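# Nest the wooden boxes upright, largest one on the table

## Task

Stack every open wooden box inside the next larger one so that each rests flat with its opening facing up; boxes may begin tipped on a side or upside down, and the largest box must finish standing upright directly on the table.

## Robot and tools

Robot: two UR-style six-joint arms, left_arm and right_arm, each with a sixteen-motor four-digit hand (left_arm has a left hand, right_arm a right hand, mirror images). Base poses in the scene frame: left_arm at (-0.031, +0.322, +0.031) m, right_arm at (-0.053, -0.412, +0.031) m.

Scene frame: origin at table-top height, midway between the nominal bases; +z up, +x forward over the table, +y toward left_arm. Reported hand point positions (metres), quaternions (wxyz) and velocities use this frame and can be off by a few cm.

Hand point frame: +z runs along the straightened fingers toward their tips, +y points out of the palm face, +x crosses the palm away from the thumb on the right hand but toward the thumb on the left hand. The palm face sits at y = -0.062 m; straight fingertips reach about 0.12 m past the hand point in z. A rigid mast near the wrist can strike objects.

The 48-number row (every entry in [-1, 1], both arms always included): left dx, dy, dz, rx, ry, rz; then 16 left hand motors; left current_limit; left speed; then the same 24 for the right arm. Motor order per hand: index_mcp, index_abd, index_pip, index_dip, middle_mcp, middle_abd, middle_pip, middle_dip, ring_mcp, ring_abd, ring_pip, ring_dip, thumb_cmc, thumb_axl, thumb_mcp, thumb_ipl.

Pose numbers are offsets, not poses: they displace the arm's current Hand target (as it was when the action or move began), measured along that Hand target's own axes. Scale: 1.0 = 0.6 m for dx/dy/dz and 180 degrees for the rotation vector rx/ry/rz. Sending all six as 0 re-requests the present Hand target. Repeating an offset moves the arm further. Commanded orientation is clipped to within 32 degrees of the measured one each step.

Hand motor numbers are absolute goal angles, scaled linearly between each hinge's two stops; toward -1 bends fingers toward the palm (mcp, pip, dip) and swings the thumb in front of the palm (thumb_cmc). Straight values: mcp +0.75, abd 0.00, pip +0.58, dip +0.70, thumb_cmc +0.71, thumb_axl +0.68, thumb_mcp +0.23, thumb_ipl +0.17. A 0 is a real goal, so to keep a hand unchanged send back its hand_goal, hand_current_limit and hand_speed. current_limit maps -1..+1 to 0..550 mA (start +0.4); speed maps to (speed+1)/2 of 8.5 rad/s (start -0.6).

Tools:
- execute_actions(actions, cameras): actions is a list of actions; each action is up to 15 rows, one per 1/30 s step, a short table repeating its final row. Every row counts from the start-of-action Hand target. An empty list returns state plus all images.
- move(target, speed, blend, stop_force, zero, blocking, cameras): target is one 48-number row or up to 15 rows, each an offset from the same starting Hand targets. speed in m/s, 0.002 to 3.6, default 0.25 (rotation up to twice that in rad/s). blend in m rounds corners of a list. stop_force in N, 3 to 120, ends an arm's path when its wrist sensor feels that much push; unreliable while the hand turns, and omit it when backing away from a contact. Max 10 s per move. Result adds a move: line (done, off_target, moving, held, fault, plus limits such as paced or held).
- wait(seconds 0 to 10), stop(), zoom_image(camera, region [x0,y0,x1,y1], up to 504x504 px), zero_wrist_force(arm), read_manual(section), finished_scene().
Cameras: cam_head_left, cam_head_right, cam_high (672x504), cam_left_wrist, cam_right_wrist (616x616 fisheye).

Results: per arm, end_effector_position/quat, Hand target (base for the next offsets; the hand often rests slightly short of it, so send the gap as an offset if needed), joint positions/torques, Wrist force and Wrist torque in the end effector's axes (push from a surface reads as force into the arm) plus a peak line; per hand hand_goal, hand_measured, hand_current_ma, hand_state (moving, goal, blocked, overload).

Avoid: any box leaving the table or being left off it; dropping boxes or releasing them while moving; hitting the table or boxes fast. A net force near 150 N or a joint torque at its limit (wrist joints 24.9 N m, others 133) stops the arm for 10 s; the arms are stiff, so aim targets only slightly past a contact and approach slowly. Do not let the arms or hands touch each other. A hand motor at 495 mA or more for 5 s shuts down for 10 s, so do not squeeze hard for long. Long outstretched holds heat motors; at 85 C the arm brakes for 30 to 60 s. Route paths around an arm's own base. Finish only when the nest stands stably without the robot.

Each tool is called after "Emit:" by a JSON object that holds its "op" and its "data".

## Session

Emit:
{"op": "execute_actions", "data": {"actions": []}}

Scene clock: 0.00 s.
left_arm: end_effector_position=(+0.5154, +0.4116, +0.3750) hand_goal=(+0.754, +0.000, +0.576, +0.696, +0.754, +0.000, +0.576, +0.696, +0.754, +0.000, +0.576, +0.696, +0.714, +0.678, +0.226, +0.168) hand_measured=(+0.754, +0.000, +0.576, +0.696, +0.754, +0.000, +0.576, +0.696, +0.754, +0.000, +0.576, +0.696, +0.714, +0.678, +0.226, +0.168) hand_current_ma=(+0, +0, +0, +0, +0, +0, +0, +0, +0, +0, +0, +0, +0, +0, +0, +0) hand_state=(goal, goal, goal, goal, goal, goal, goal, goal, goal, goal, goal, goal, overload, goal, goal, goal) hand_current_limit=0.40 hand_speed=-0.60 end_effector_quat_wxyz=(+0.158, +0.222, +0.902, +0.334) | right_arm: end_effector_position=(+0.3176, -0.1279, +0.2049) hand_goal=(+0.754, +0.000, +0.576, +0.696, +0.754, +0.000, +0.576, +0.696, +0.754, +0.000, +0.576, +0.696, +0.714, +0.678, +0.226, +0.168) hand_measured=(+0.754, +0.000, +0.576, +0.696, +0.754, +0.000, +0.576, +0.696, +0.754, +0.000, +0.576, +0.696, +0.714, +0.678, +0.226, +0.168) hand_current_ma=(+0, +0, +0, +0, +0, +0, +0, +0, +0, +0, +0, +0, +0, +0, +0, +0) hand_state=(goal, goal, goal, goal, goal, goal, goal, goal, goal, goal, goal, goal, goal, goal, goal, goal) hand_current_limit=0.40 hand_speed=-0.60 end_effector_quat_wxyz=(-0.058, +0.175, +0.980, -0.070)
Joint positions: left_arm=[3.223 -1.577 -2.054 -0.505 2.093 -0.857] | right_arm=[0.334 -1.699 2.096 -1.801 -1.646 -0.931]
Joint velocities: within noise
Joint torques (N m): no reading
Wrist force (N): no reading
Wrist torque (N m): no reading
Wrist force, peak (N): no reading
Hand target: left_arm +0.5154, +0.4116, +0.3750; +0.158, +0.222, +0.902, +0.334 | right_arm +0.3176, -0.1279, +0.2049; -0.058, +0.175, +0.980, -0.070

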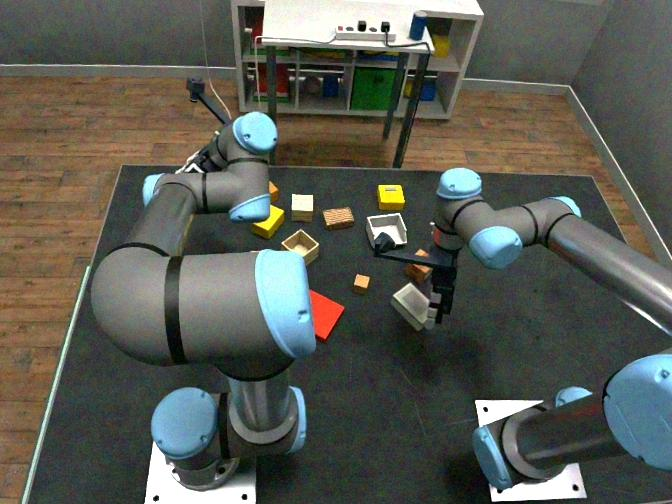

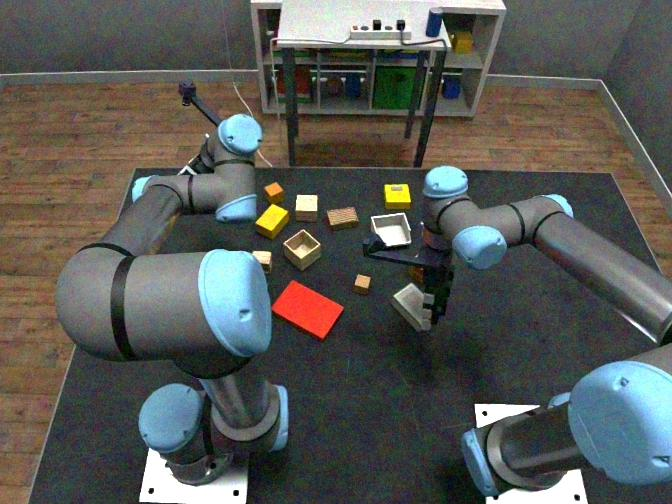

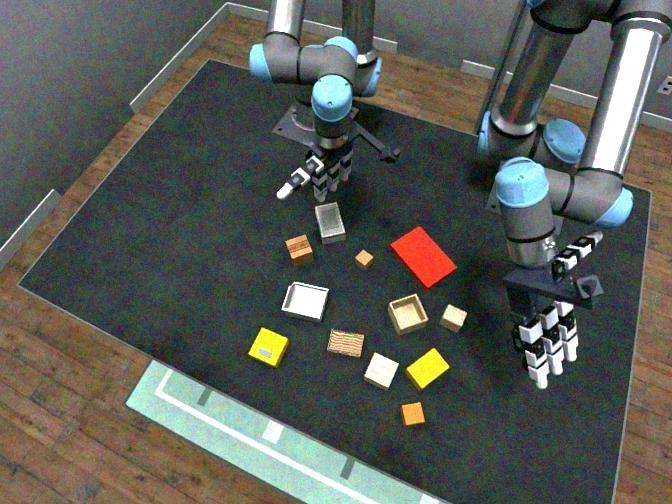

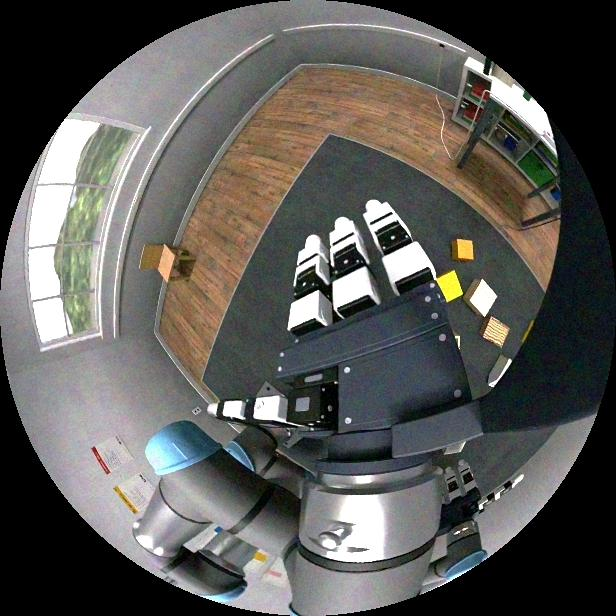

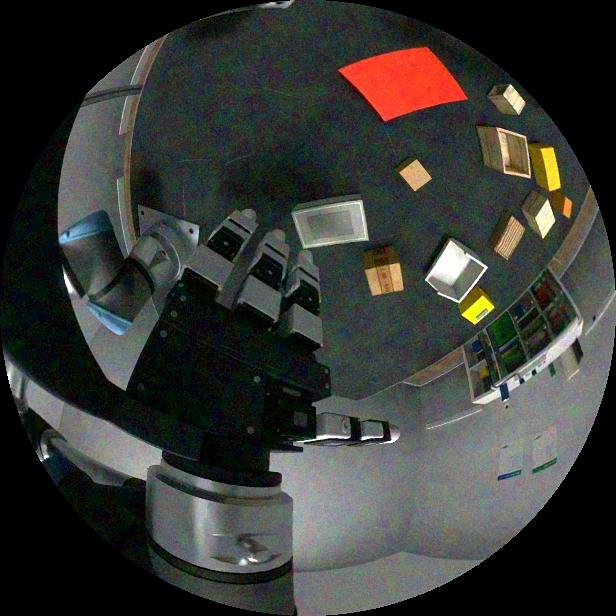

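Emit:
{"op": "zoom_image", "data": {"camera": "cam_high", "region": [220, 180, 480, 440]}}

Emit:
{"op": "zoom_image", "data": {"camera": "cam_head_right", "region": [230, 150, 480, 350]}}

Emit:
{"op": "zoom_image", "data": {"camera": "cam_right_wrist", "region": [280, 120, 600, 340]}}

Scaled by 1.938.

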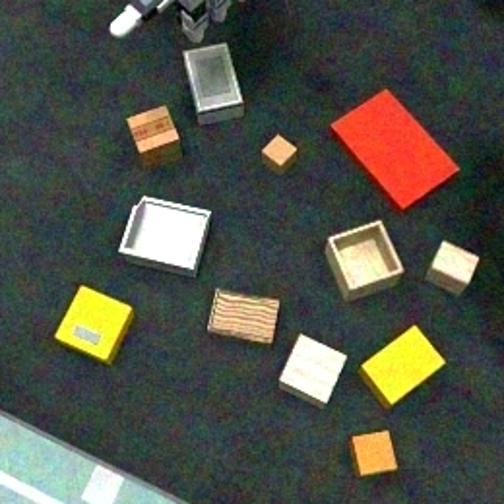

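Scaled by 2.016.

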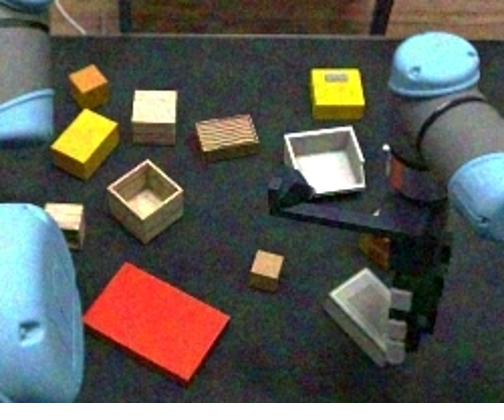

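Scaled by 1.575 from the camera's 616x616 image, which has a finer 880x880 frame.

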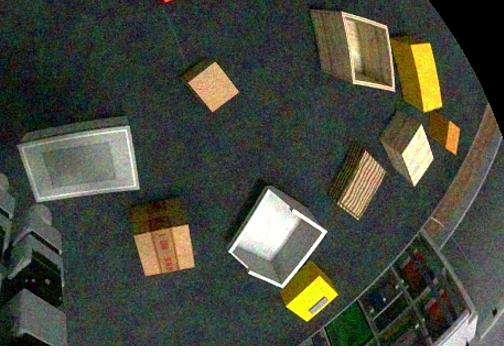

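Emit:
{"op": "zoom_image", "data": {"camera": "cam_high", "region": [370, 280, 470, 380]}}

Emit:
{"op": "zoom_image", "data": {"camera": "cam_head_right", "region": [240, 175, 360, 275]}}

Emit:
{"op": "zoom_image", "data": {"camera": "cam_right_wrist", "region": [460, 70, 600, 210]}}

Emit:
{"op": "zoom_image", "data": {"camera": "cam_left_wrist", "region": [430, 220, 550, 400]}}

Emit:
{"op": "zoom_image", "data": {"camera": "cam_high", "region": [270, 190, 390, 310]}}

Emit:
{"op": "zoom_image", "data": {"camera": "cam_high", "region": [240, 310, 450, 430]}}

Scaled by 5.040.

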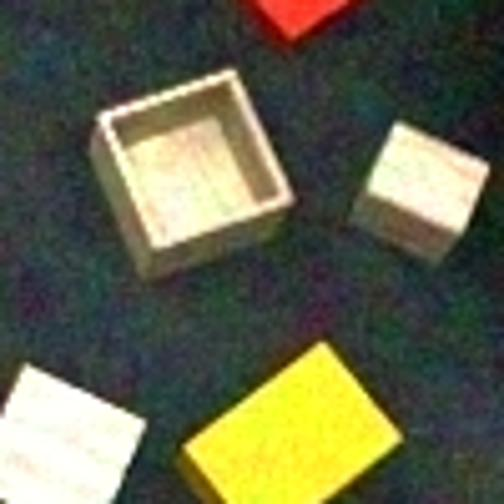

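Scaled by 4.200.

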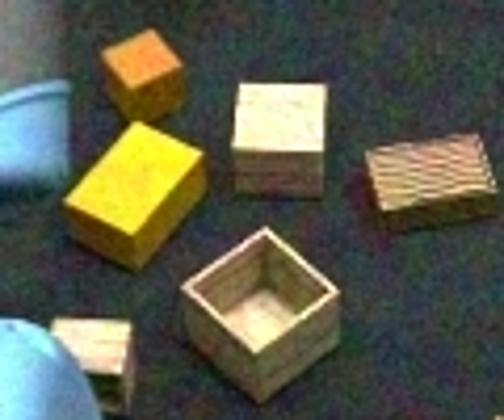

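Scaled by 3.600 from the camera's 616x616 image, which has a finer 880x880 frame.

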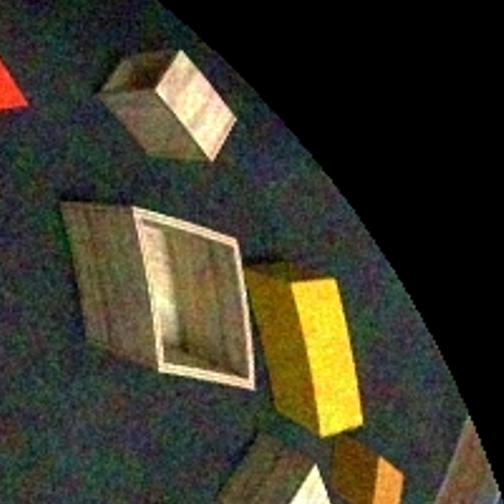

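Scaled by 2.800 from the camera's 616x616 image, which has a finer 880x880 frame.

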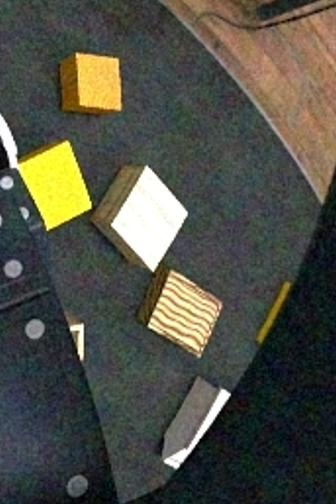

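Scaled by 4.200.

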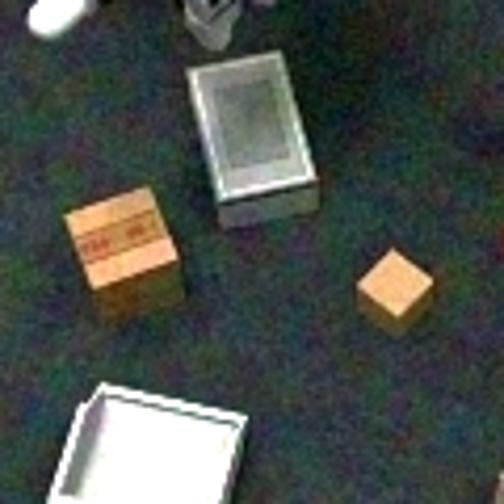

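Scaled by 2.400.

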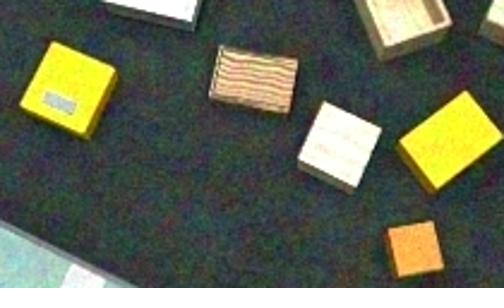

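Emit:
{"op": "zoom_image", "data": {"camera": "cam_high", "region": [350, 340, 410, 400]}}

Emit:
{"op": "zoom_image", "data": {"camera": "cam_head_left", "region": [230, 170, 410, 290]}}

Emit:
{"op": "zoom_image", "data": {"camera": "cam_high", "region": [430, 290, 480, 340]}}

Emit:
{"op": "zoom_image", "data": {"camera": "cam_head_right", "region": [245, 240, 285, 280]}}

Scaled by 8.400.

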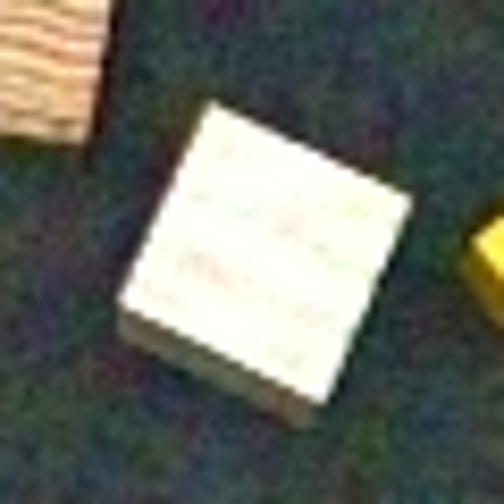

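Scaled by 2.800.

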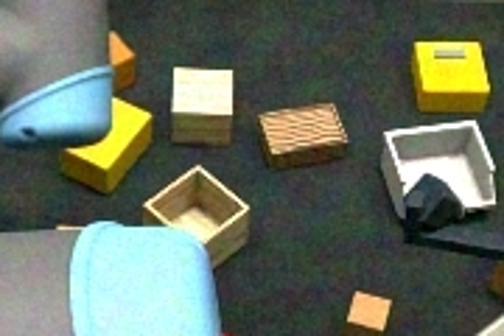

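Scaled by 10.080.

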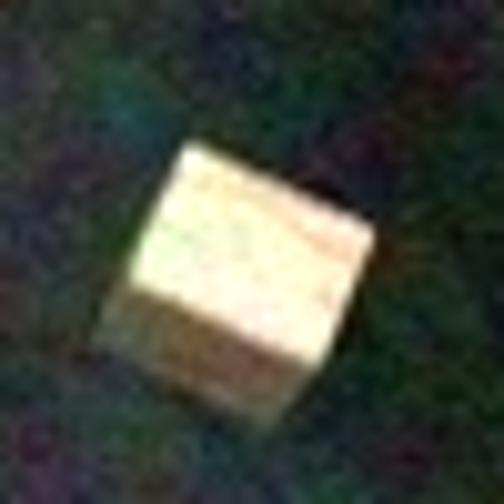

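Scaled by 12.600.

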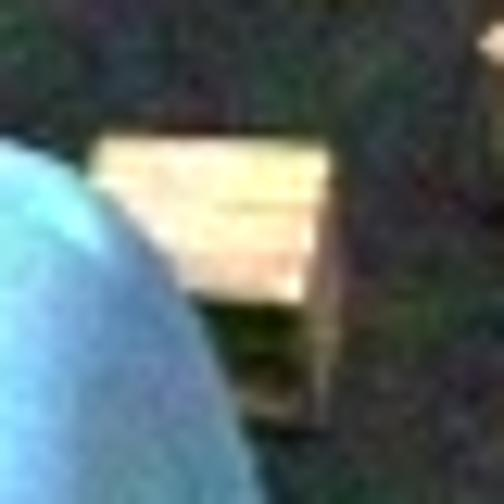

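Emit:
{"op": "zoom_image", "data": {"camera": "cam_right_wrist", "region": [390, 145, 440, 195]}}

Emit:
{"op": "zoom_image", "data": {"camera": "cam_right_wrist", "region": [480, 180, 580, 280]}}

Emit:
{"op": "zoom_image", "data": {"camera": "cam_head_right", "region": [340, 260, 390, 310]}}

Emit:
{"op": "zoom_image", "data": {"camera": "cam_high", "region": [325, 325, 375, 375]}}

Scaled by 10.080 from the camera's 616x616 image, which has a finer 880x880 frame.

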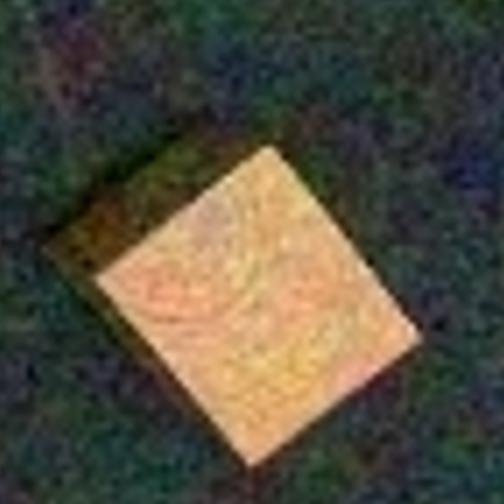

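Scaled by 5.040 from the camera's 616x616 image, which has a finer 880x880 frame.

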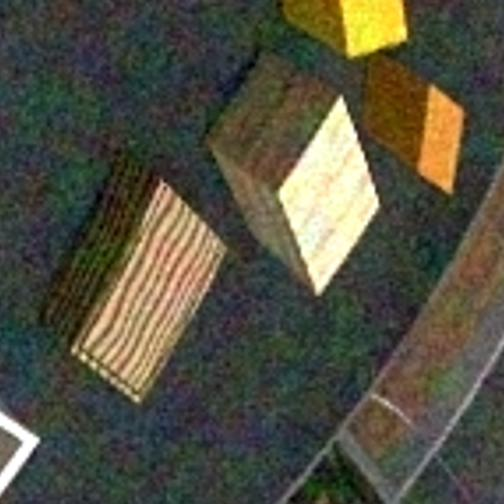

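Scaled by 10.080.

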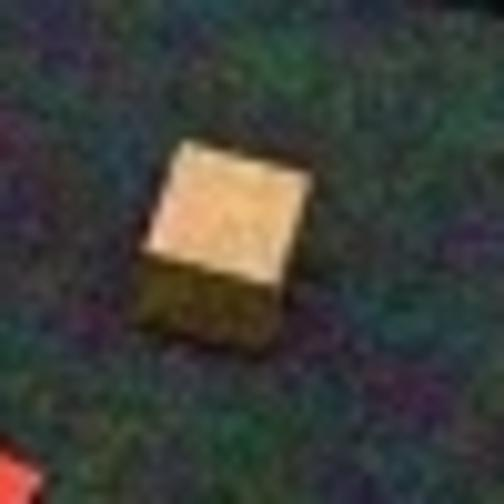

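Scaled by 10.080.

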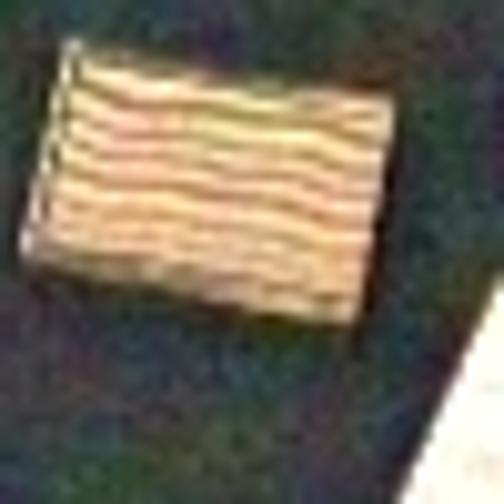

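Emit:
{"op": "move", "data": {"target": [[0,0,0,0,0,0, 0.754,0,0.576,0.696,0.754,0,0.576,0.696,0.754,0,0.576,0.696,0.714,0.678,0.226,0.168,0.4,-0.6, -0.2962,0.2175,-0.2733,0.3260,-0.5019,-0.4009, 0.0,0,0.43,0.478,0.0,0,0.43,0.478,0.754,0,0.576,0.696,-0.657,0.678,0.337,0.168,0.4,-0.6],[0,0,0,0,0,0, 0.754,0,0.576,0.696,0.754,0,0.576,0.696,0.754,0,0.576,0.696,0.714,0.678,0.226,0.168,0.4,-0.6, -0.4543,0.5353,-0.2033,0.3260,-0.5019,-0.4009, 0.0,0,0.43,0.478,0.0,0,0.43,0.478,0.754,0,0.576,0.696,-0.657,0.678,0.337,0.168,0.4,-0.6]], "speed": 0.4, "blend": [0.05, 0], "cameras": ["all"]}}

Scene clock: 281.43 s.
left_arm: end_effector_position=(+0.5154, +0.4116, +0.3750) hand_goal=(+0.754, +0.000, +0.576, +0.696, +0.754, +0.000, +0.576, +0.696, +0.754, +0.000, +0.576, +0.696, +0.714, +0.678, +0.226, +0.168) hand_measured=(+0.756, +0.000, +0.576, +0.696, +0.758, +0.000, +0.576, +0.696, +0.758, +0.000, +0.576, +0.696, +1.000, +0.678, +0.226, +0.168) hand_current_ma=(+4, +0, +1, +0, +5, +0, +1, +0, +5, +0, +1, +0, +0, -1, -1, +0) hand_state=(goal, goal, goal, goal, goal, goal, goal, goal, goal, goal, goal, goal, overload, goal, goal, goal) hand_current_limit=0.40 hand_speed=-0.60 end_effector_quat_wxyz=(+0.158, +0.222, +0.902, +0.334) | right_arm: end_effector_position=(+0.5198, -0.0603, +0.3140) hand_goal=(+0.000, +0.000, +0.430, +0.478, +0.000, +0.000, +0.430, +0.478, +0.754, +0.000, +0.576, +0.696, -0.656, +0.678, +0.338, +0.168) hand_measured=(-0.002, +0.000, +0.432, +0.480, -0.002, +0.000, +0.432, +0.480, +0.744, +0.000, +0.576, +0.696, -0.656, +0.678, +0.334, +0.168) hand_current_ma=(-4, +0, +1, +3, -3, +0, +2, +3, -18, +0, +0, +0, +0, -1, -8, +0) hand_state=(goal, goal, goal, goal, goal, goal, goal, goal, goal, goal, goal, goal, goal, goal, goal, goal) hand_current_limit=0.40 hand_speed=-0.60 end_effector_quat_wxyz=(+0.437, -0.420, +0.631, -0.484)
Joint positions: left_arm=[3.223 -1.577 -2.054 -0.505 2.093 -0.857] | right_arm=[0.598 -1.15 1.842 -3.622 -2.352 -2.845]
Joint torques (N m): left_arm=[-1.47 24.13 21.53 2.93 0.98 0.02] | right_arm=[9.38 -42.18 -9.5 -3.76 -1.16 -0.63]
Wrist force (N): left_arm=[-0.4 0.4 0.5] | right_arm=[1.8 1.4 -1.3]
Wrist torque (N m): left_arm=[-0.01 0.06 -0.04] | right_arm=[0.06 0.00 0.30]
Wrist force, peak (N): left_arm=[-0.6 0.3 0.5] | right_arm=[1.6 1.9 -1.7]
Hand target: left_arm +0.5154, +0.4116, +0.3750; +0.158, +0.222, +0.902, +0.334 | right_arm +0.5197, -0.0603, +0.3140; +0.437, -0.420, +0.631, -0.484 (not the last commanded pose)
Off the commanded pose: left_arm 0.000 m, 0 deg | right_arm 0.240 m, 17 deg.
move: held (right_arm; a check stopped the path); path passed 0 of 2 targets; limits=held
pose unreachable (right arm): on one or more control steps of this call, first in action 0 (counted from 0), this arm could not follow its commanded pose, so it was not sent that pose on those steps. It may still have moved: this result reports where it is.
cause: moving toward the commanded pose would bring two parts of the arm too close to each other (joints 5 (wrist 2) and 6 (wrist 3) lie between them).
camera_calibration:
cam_right_wrist: T_world_to_cam=[[0.143152, 0.832835, -0.53469, 0.172594], [-0.487678, 0.529471, 0.69414, 0.0259501], [0.861207, 0.161389, 0.48195, -0.463625], [0, 0, 0, 1]] pos_world=[0.387225, -0.0826584, 0.297715]

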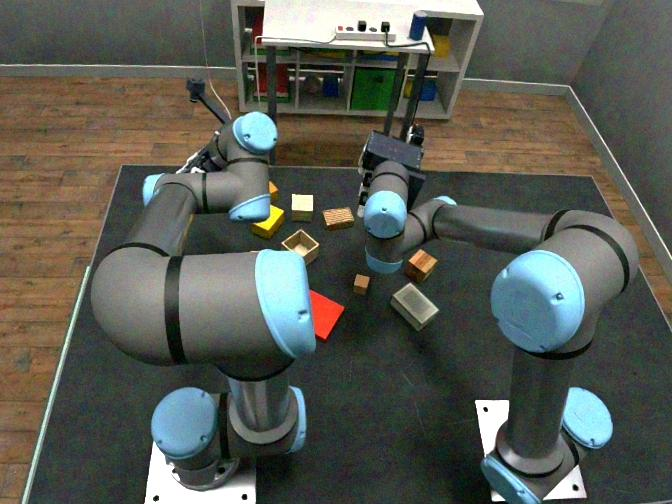

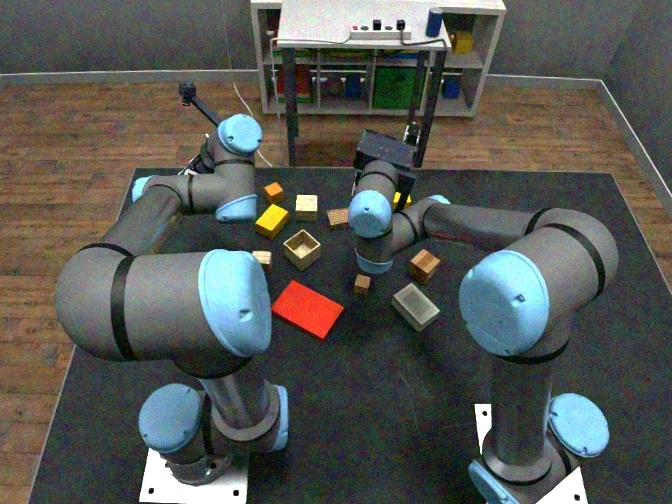

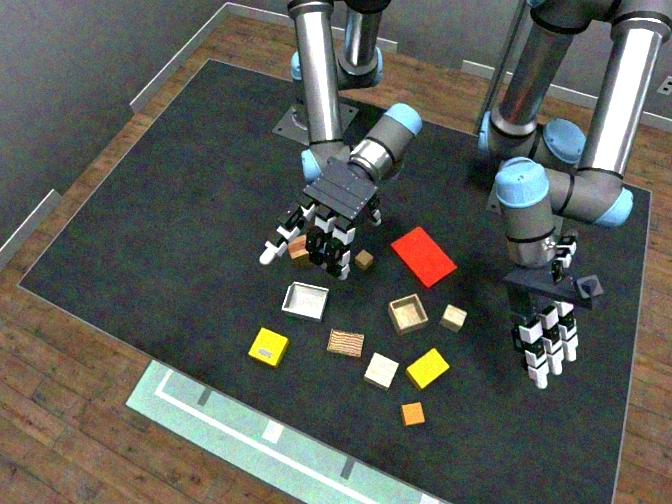

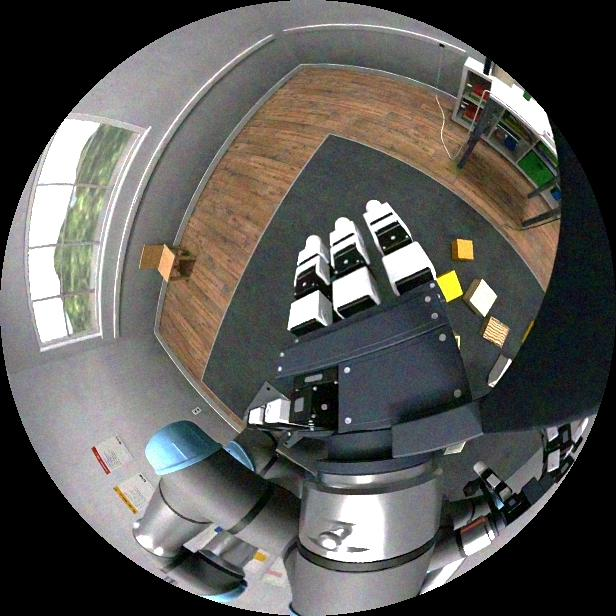

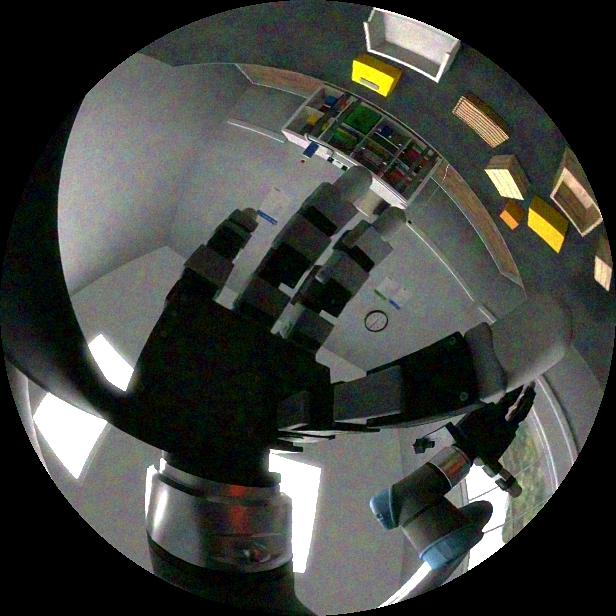

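Emit:
{"op": "move", "data": {"target": [0,0,0,0,0,0, 0.754,0,0.576,0.696,0.754,0,0.576,0.696,0.754,0,0.576,0.696,0.714,0.678,0.226,0.168,0.4,-0.6, -0.2827,0.2222,0.2035,-0.1228,-0.0507,-0.067, 0.753,0,-0.299,0.044,0.753,0,-0.299,0.044,0.754,0,0.576,0.696,-0.657,0.678,0.056,0.168,0.4,-0.6], "speed": 0.3, "cameras": ["all"]}}

Scene clock: 332.17 s.
left_arm: end_effector_position=(+0.5154, +0.4116, +0.3750) hand_goal=(+0.754, +0.000, +0.576, +0.696, +0.754, +0.000, +0.576, +0.696, +0.754, +0.000, +0.576, +0.696, +0.714, +0.678, +0.226, +0.168) hand_measured=(+0.756, +0.000, +0.576, +0.696, +0.758, +0.000, +0.576, +0.696, +0.758, +0.000, +0.576, +0.696, +1.000, +0.678, +0.226, +0.168) hand_current_ma=(+4, +0, +1, +0, +5, +0, +1, +0, +5, +0, +1, +0, +0, -1, -1, +0) hand_state=(goal, goal, goal, goal, goal, goal, goal, goal, goal, goal, goal, goal, overload, goal, goal, goal) hand_current_limit=0.40 hand_speed=-0.60 end_effector_quat_wxyz=(+0.158, +0.222, +0.902, +0.334) | right_arm: end_effector_position=(+0.6674, +0.0953, +0.1899) hand_goal=(+0.754, +0.000, -0.298, +0.044, +0.754, +0.000, -0.298, +0.044, +0.754, +0.000, +0.576, +0.696, -0.656, +0.678, +0.056, +0.168) hand_measured=(+0.740, +0.000, -0.296, +0.046, +0.738, +0.000, -0.296, +0.048, +0.744, +0.000, +0.576, +0.696, -0.656, +0.678, +0.056, +0.168) hand_current_ma=(-30, +0, +3, +4, -32, +0, +3, +4, -18, +0, +0, +0, +0, -1, +0, +0) hand_state=(goal, goal, goal, goal, goal, goal, goal, goal, goal, goal, goal, goal, goal, goal, goal, goal) hand_current_limit=0.40 hand_speed=-0.60 end_effector_quat_wxyz=(-0.344, +0.596, -0.628, +0.363) end_effector_velocity=(+0.001, +0.001, +0.000) end_effector_angular_velocity=(+0.000, +0.002, +0.001)
Joint positions: left_arm=[3.223 -1.577 -2.054 -0.505 2.093 -0.857] | right_arm=[0.594 -0.697 1.143 -2.98 -2.076 -2.818]
Joint velocities: left_arm=[within noise] | right_arm=[0 0.003 -0.006 0.005 0.002 0]
Joint torques (N m): left_arm=[-0.67 22.06 21.7 3.08 1.02 0.07] | right_arm=[10.68 -45.39 -28.79 0.01 1.66 0.7]
Wrist force (N): left_arm=[-0.4 0.2 0.2] | right_arm=[0.6 1.4 -0.6]
Wrist torque (N m): left_arm=[-0.01 0.06 -0.04] | right_arm=[0.01 0.00 0.28]
Wrist force, peak (N): left_arm=[-0.6 0.6 0.2] | right_arm=[3.2 0.1 -3.2]
Hand target: left_arm +0.5154, +0.4116, +0.3750; +0.158, +0.222, +0.902, +0.334 | right_arm +0.6674, +0.0954, +0.1898; -0.344, +0.596, -0.628, +0.363
Off the commanded pose: left_arm 0.000 m, 0 deg | right_arm 0.000 m, 0 deg.
move: done
camera_calibration:
cam_right_wrist: T_world_to_cam=[[-0.275765, 0.769912, -0.575491, 0.248873], [-0.314882, 0.493314, 0.810858, -0.0323427], [0.908187, 0.404818, 0.106392, -0.539322], [0, 0, 0, 1]] pos_world=[0.548252, 0.0426721, 0.226829]

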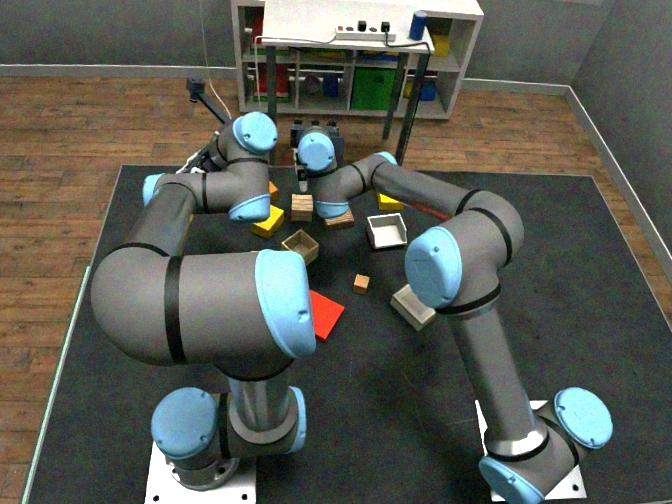

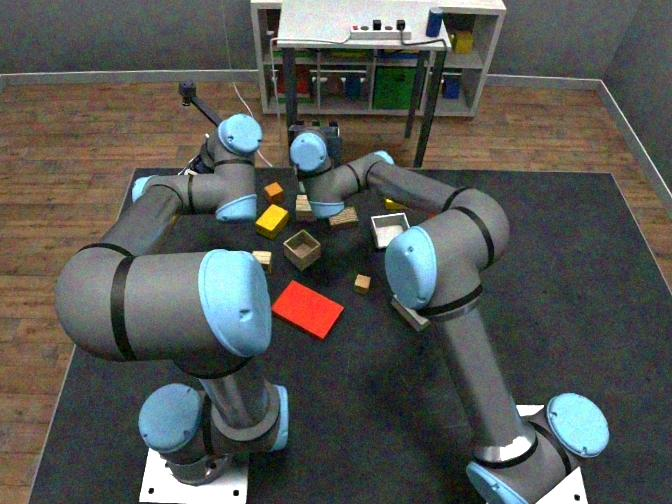

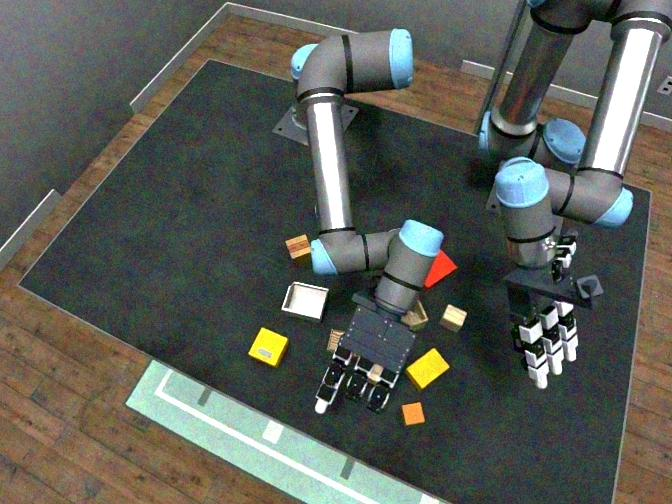

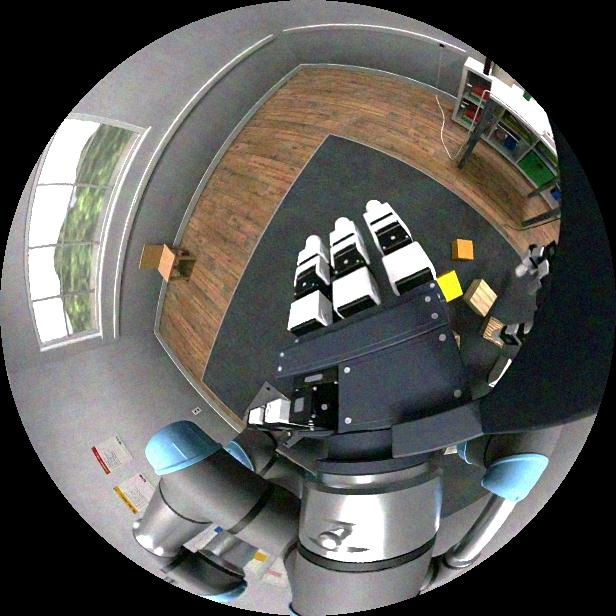

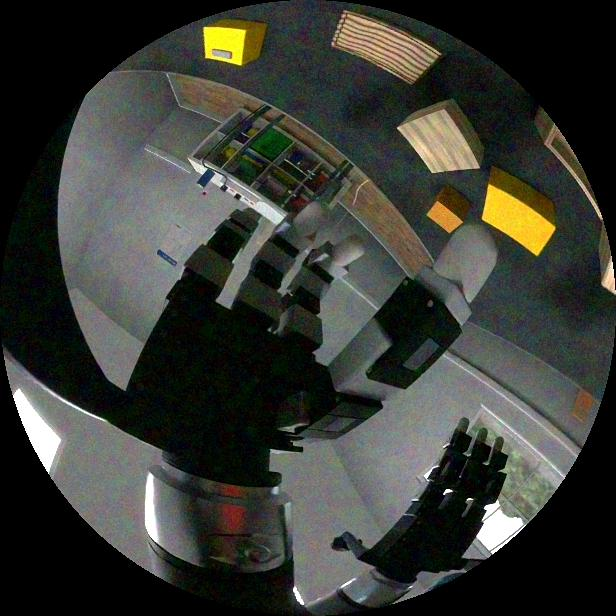

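Emit:
{"op": "zoom_image", "data": {"camera": "cam_right_wrist", "region": [380, 80, 520, 260]}}

Scaled by 2.800 from the camera's 616x616 image, which has a finer 880x880 frame.

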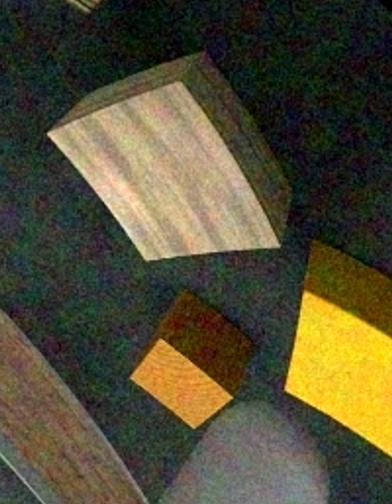

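Emit:
{"op": "move", "data": {"target": [0,0,0,0,0,0, 0.754,0,0.576,0.696,0.754,0,0.576,0.696,0.754,0,0.576,0.696,0.714,0.678,0.226,0.168,0.4,-0.6, -0.0143,0.2043,0.1393,0,0,0, 0.753,0,-0.299,0.044,0.753,0,-0.299,0.044,0.754,0,0.576,0.696,-0.657,0.678,0.056,0.168,0.4,-0.6], "speed": 0.12, "stop_force": 8, "cameras": ["all"]}}

Scene clock: 353.30 s.
left_arm: end_effector_position=(+0.5154, +0.4116, +0.3750) hand_goal=(+0.754, +0.000, +0.576, +0.696, +0.754, +0.000, +0.576, +0.696, +0.754, +0.000, +0.576, +0.696, +0.714, +0.678, +0.226, +0.168) hand_measured=(+0.756, +0.000, +0.576, +0.696, +0.758, +0.000, +0.576, +0.696, +0.758, +0.000, +0.576, +0.696, +1.000, +0.678, +0.226, +0.168) hand_current_ma=(+4, +0, +1, +0, +5, +0, +1, +0, +5, +0, +1, +0, +0, -1, -1, +0) hand_state=(goal, goal, goal, goal, goal, goal, goal, goal, goal, goal, goal, goal, overload, goal, goal, goal) hand_current_limit=0.40 hand_speed=-0.60 end_effector_quat_wxyz=(+0.158, +0.222, +0.902, +0.334) | right_arm: end_effector_position=(+0.6789, +0.1032, +0.0419) hand_goal=(+0.754, +0.000, -0.298, +0.044, +0.754, +0.000, -0.298, +0.044, +0.754, +0.000, +0.576, +0.696, -0.656, +0.678, +0.056, +0.168) hand_measured=(+0.740, +0.000, -0.296, +0.046, +0.740, +0.000, -0.296, +0.048, +0.744, +0.000, +0.576, +0.696, -0.656, +0.678, +0.056, +0.168) hand_current_ma=(-28, +0, +3, +4, -29, +0, +3, +4, -18, +0, +0, +0, +0, -1, +0, +0) hand_state=(goal, goal, goal, goal, goal, goal, goal, goal, goal, goal, goal, goal, goal, goal, goal, goal) hand_current_limit=0.40 hand_speed=-0.60 end_effector_quat_wxyz=(-0.344, +0.596, -0.628, +0.363)
Joint positions: left_arm=[3.223 -1.577 -2.054 -0.505 2.093 -0.857] | right_arm=[0.595 -0.465 1.108 -3.176 -2.077 -2.817]
Joint torques (N m): left_arm=[-1.94 22.54 21.72 3.01 0.83 -0.01] | right_arm=[7.72 -48.26 -10.68 -3.95 -1.66 -0.05]
Wrist force (N): left_arm=[-0.2 0.2 0.2] | right_arm=[0.9 1.1 -0.7]
Wrist torque (N m): left_arm=[0.01 0.03 -0.03] | right_arm=[-0.01 -0.03 0.24]
Wrist force, peak (N): left_arm=[-0.7 0.5 0.4] | right_arm=[0.8 2.6 0.1]
Hand target: left_arm +0.5154, +0.4116, +0.3750; +0.158, +0.222, +0.902, +0.334 | right_arm +0.6789, +0.1032, +0.0419; -0.344, +0.596, -0.628, +0.363
Off the commanded pose: left_arm 0.000 m, 0 deg | right_arm 0.000 m, 0 deg.
move: done
camera_calibration:
cam_right_wrist: T_world_to_cam=[[-0.27607, 0.769795, -0.575501, 0.160967], [-0.314742, 0.493349, 0.810891, 0.0873057], [0.908142, 0.404997, 0.106088, -0.537178], [0, 0, 0, 1]] pos_world=[0.559751, 0.0505718, 0.0788293]

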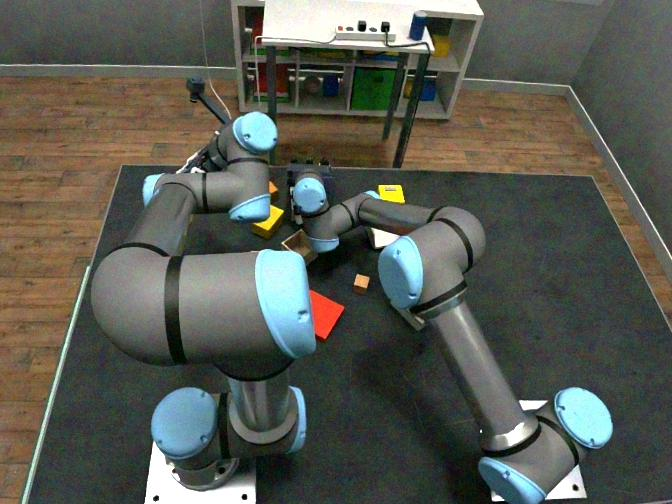

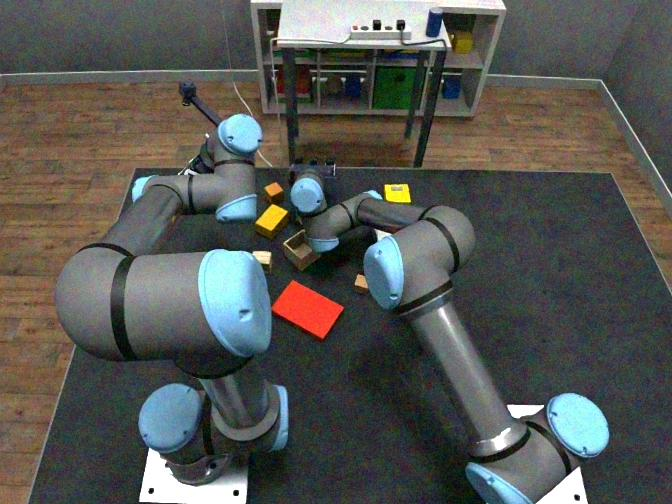

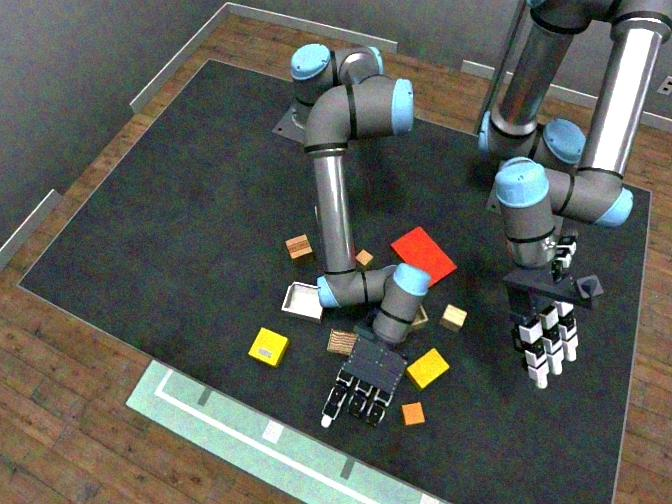

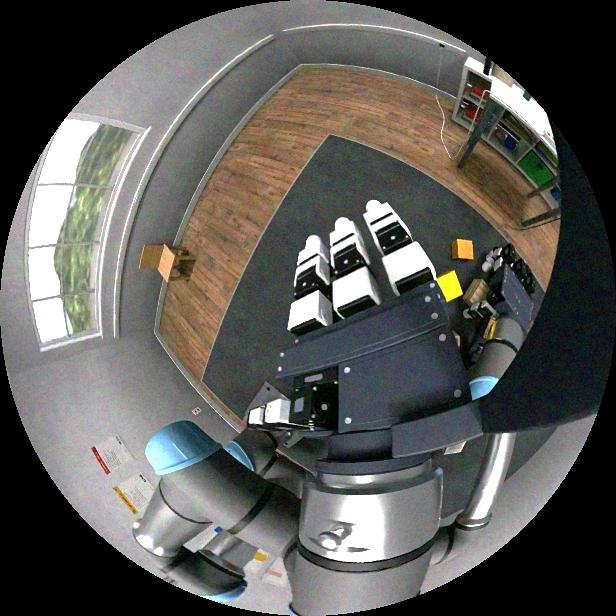

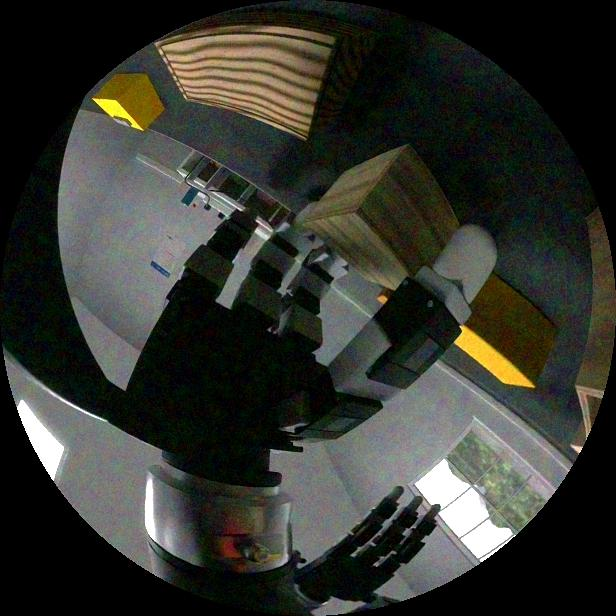

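Emit:
{"op": "move", "data": {"target": [0,0,0,0,0,0, 0.754,0,0.576,0.696,0.754,0,0.576,0.696,0.754,0,0.576,0.696,0.714,0.678,0.226,0.168,0.4,-0.6, 0,0,0,0,0,0, 0.35,0,-0.299,0.044,0.35,0,-0.299,0.044,0.754,0,0.576,0.696,-0.657,0.678,-0.28,0.168,0.4,-0.85], "speed": 0.1, "cameras": ["cam_right_wrist"]}}

Scene clock: 360.73 s.
left_arm: end_effector_position=(+0.5154, +0.4116, +0.3750) hand_goal=(+0.754, +0.000, +0.576, +0.696, +0.754, +0.000, +0.576, +0.696, +0.754, +0.000, +0.576, +0.696, +0.714, +0.678, +0.226, +0.168) hand_measured=(+0.756, +0.000, +0.576, +0.696, +0.758, +0.000, +0.576, +0.696, +0.758, +0.000, +0.576, +0.696, +1.000, +0.678, +0.226, +0.168) hand_current_ma=(+4, +0, +1, +0, +5, +0, +1, +0, +5, +0, +1, +0, +0, -1, -1, +0) hand_state=(goal, goal, goal, goal, goal, goal, goal, goal, goal, goal, goal, goal, overload, goal, goal, goal) hand_current_limit=0.40 hand_speed=-0.60 end_effector_quat_wxyz=(+0.158, +0.222, +0.902, +0.334) | right_arm: end_effector_position=(+0.6789, +0.1032, +0.0419) hand_goal=(+0.350, +0.000, -0.298, +0.044, +0.350, +0.000, -0.298, +0.044, +0.754, +0.000, +0.576, +0.696, -0.656, +0.678, -0.280, +0.168) hand_measured=(+0.550, +0.000, -0.282, +0.044, +0.550, +0.000, -0.282, +0.044, +0.744, +0.000, +0.576, +0.696, -0.656, +0.676, -0.082, +0.184) hand_current_ma=(+385, +0, +31, +0, +385, +0, +33, -1, -18, +0, +0, +0, +0, -1, +385, +47) hand_state=(blocked, goal, goal, goal, blocked, goal, goal, goal, goal, goal, goal, goal, goal, goal, blocked, goal) hand_current_limit=0.40 hand_speed=-0.85 end_effector_quat_wxyz=(-0.344, +0.596, -0.628, +0.363)
Joint positions: left_arm=[3.223 -1.577 -2.054 -0.505 2.093 -0.857] | right_arm=[0.595 -0.465 1.108 -3.176 -2.077 -2.817]
Joint torques (N m): left_arm=[-1.69 23.58 21.43 2.85 0.92 0.12] | right_arm=[1.58 -49.68 -10.93 -2.17 1.28 -0.2]
Wrist force (N): left_arm=[-0.3 0.2 0.2] | right_arm=[0.8 -7.6 -0.8]
Wrist torque (N m): left_arm=[-0.01 0.05 -0.03] | right_arm=[-0.08 -0.04 0.22]
Wrist force, peak (N): left_arm=[-0.6 0.5 0.3] | right_arm=[0.7 -8.3 -1.0]
Hand target: left_arm +0.5154, +0.4116, +0.3750; +0.158, +0.222, +0.902, +0.334 | right_arm +0.6789, +0.1032, +0.0419; -0.344, +0.596, -0.628, +0.363
Off the commanded pose: left_arm 0.000 m, 0 deg | right_arm 0.000 m, 0 deg.
move: done
camera_calibration:
cam_right_wrist: T_world_to_cam=[[-0.276088, 0.769769, -0.575527, 0.16098], [-0.314778, 0.493358, 0.810871, 0.087327], [0.908124, 0.405035, 0.106096, -0.53717], [0, 0, 0, 1]] pos_world=[0.559751, 0.0505718, 0.0788293]
Images, in order (width x height): cam_right_wrist 616x616.

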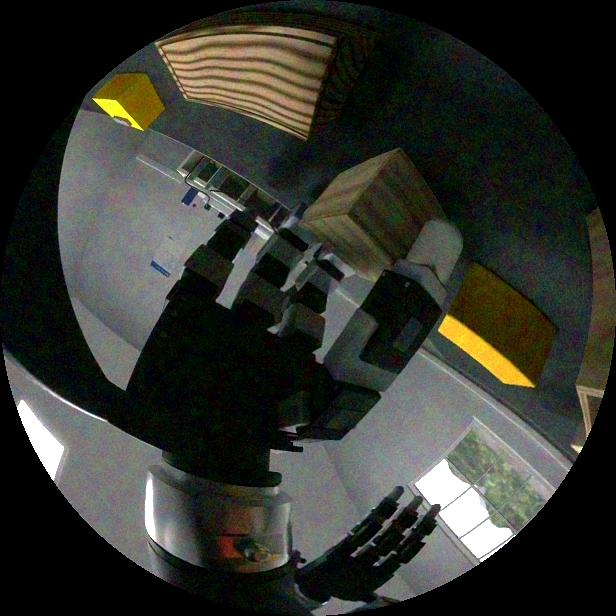

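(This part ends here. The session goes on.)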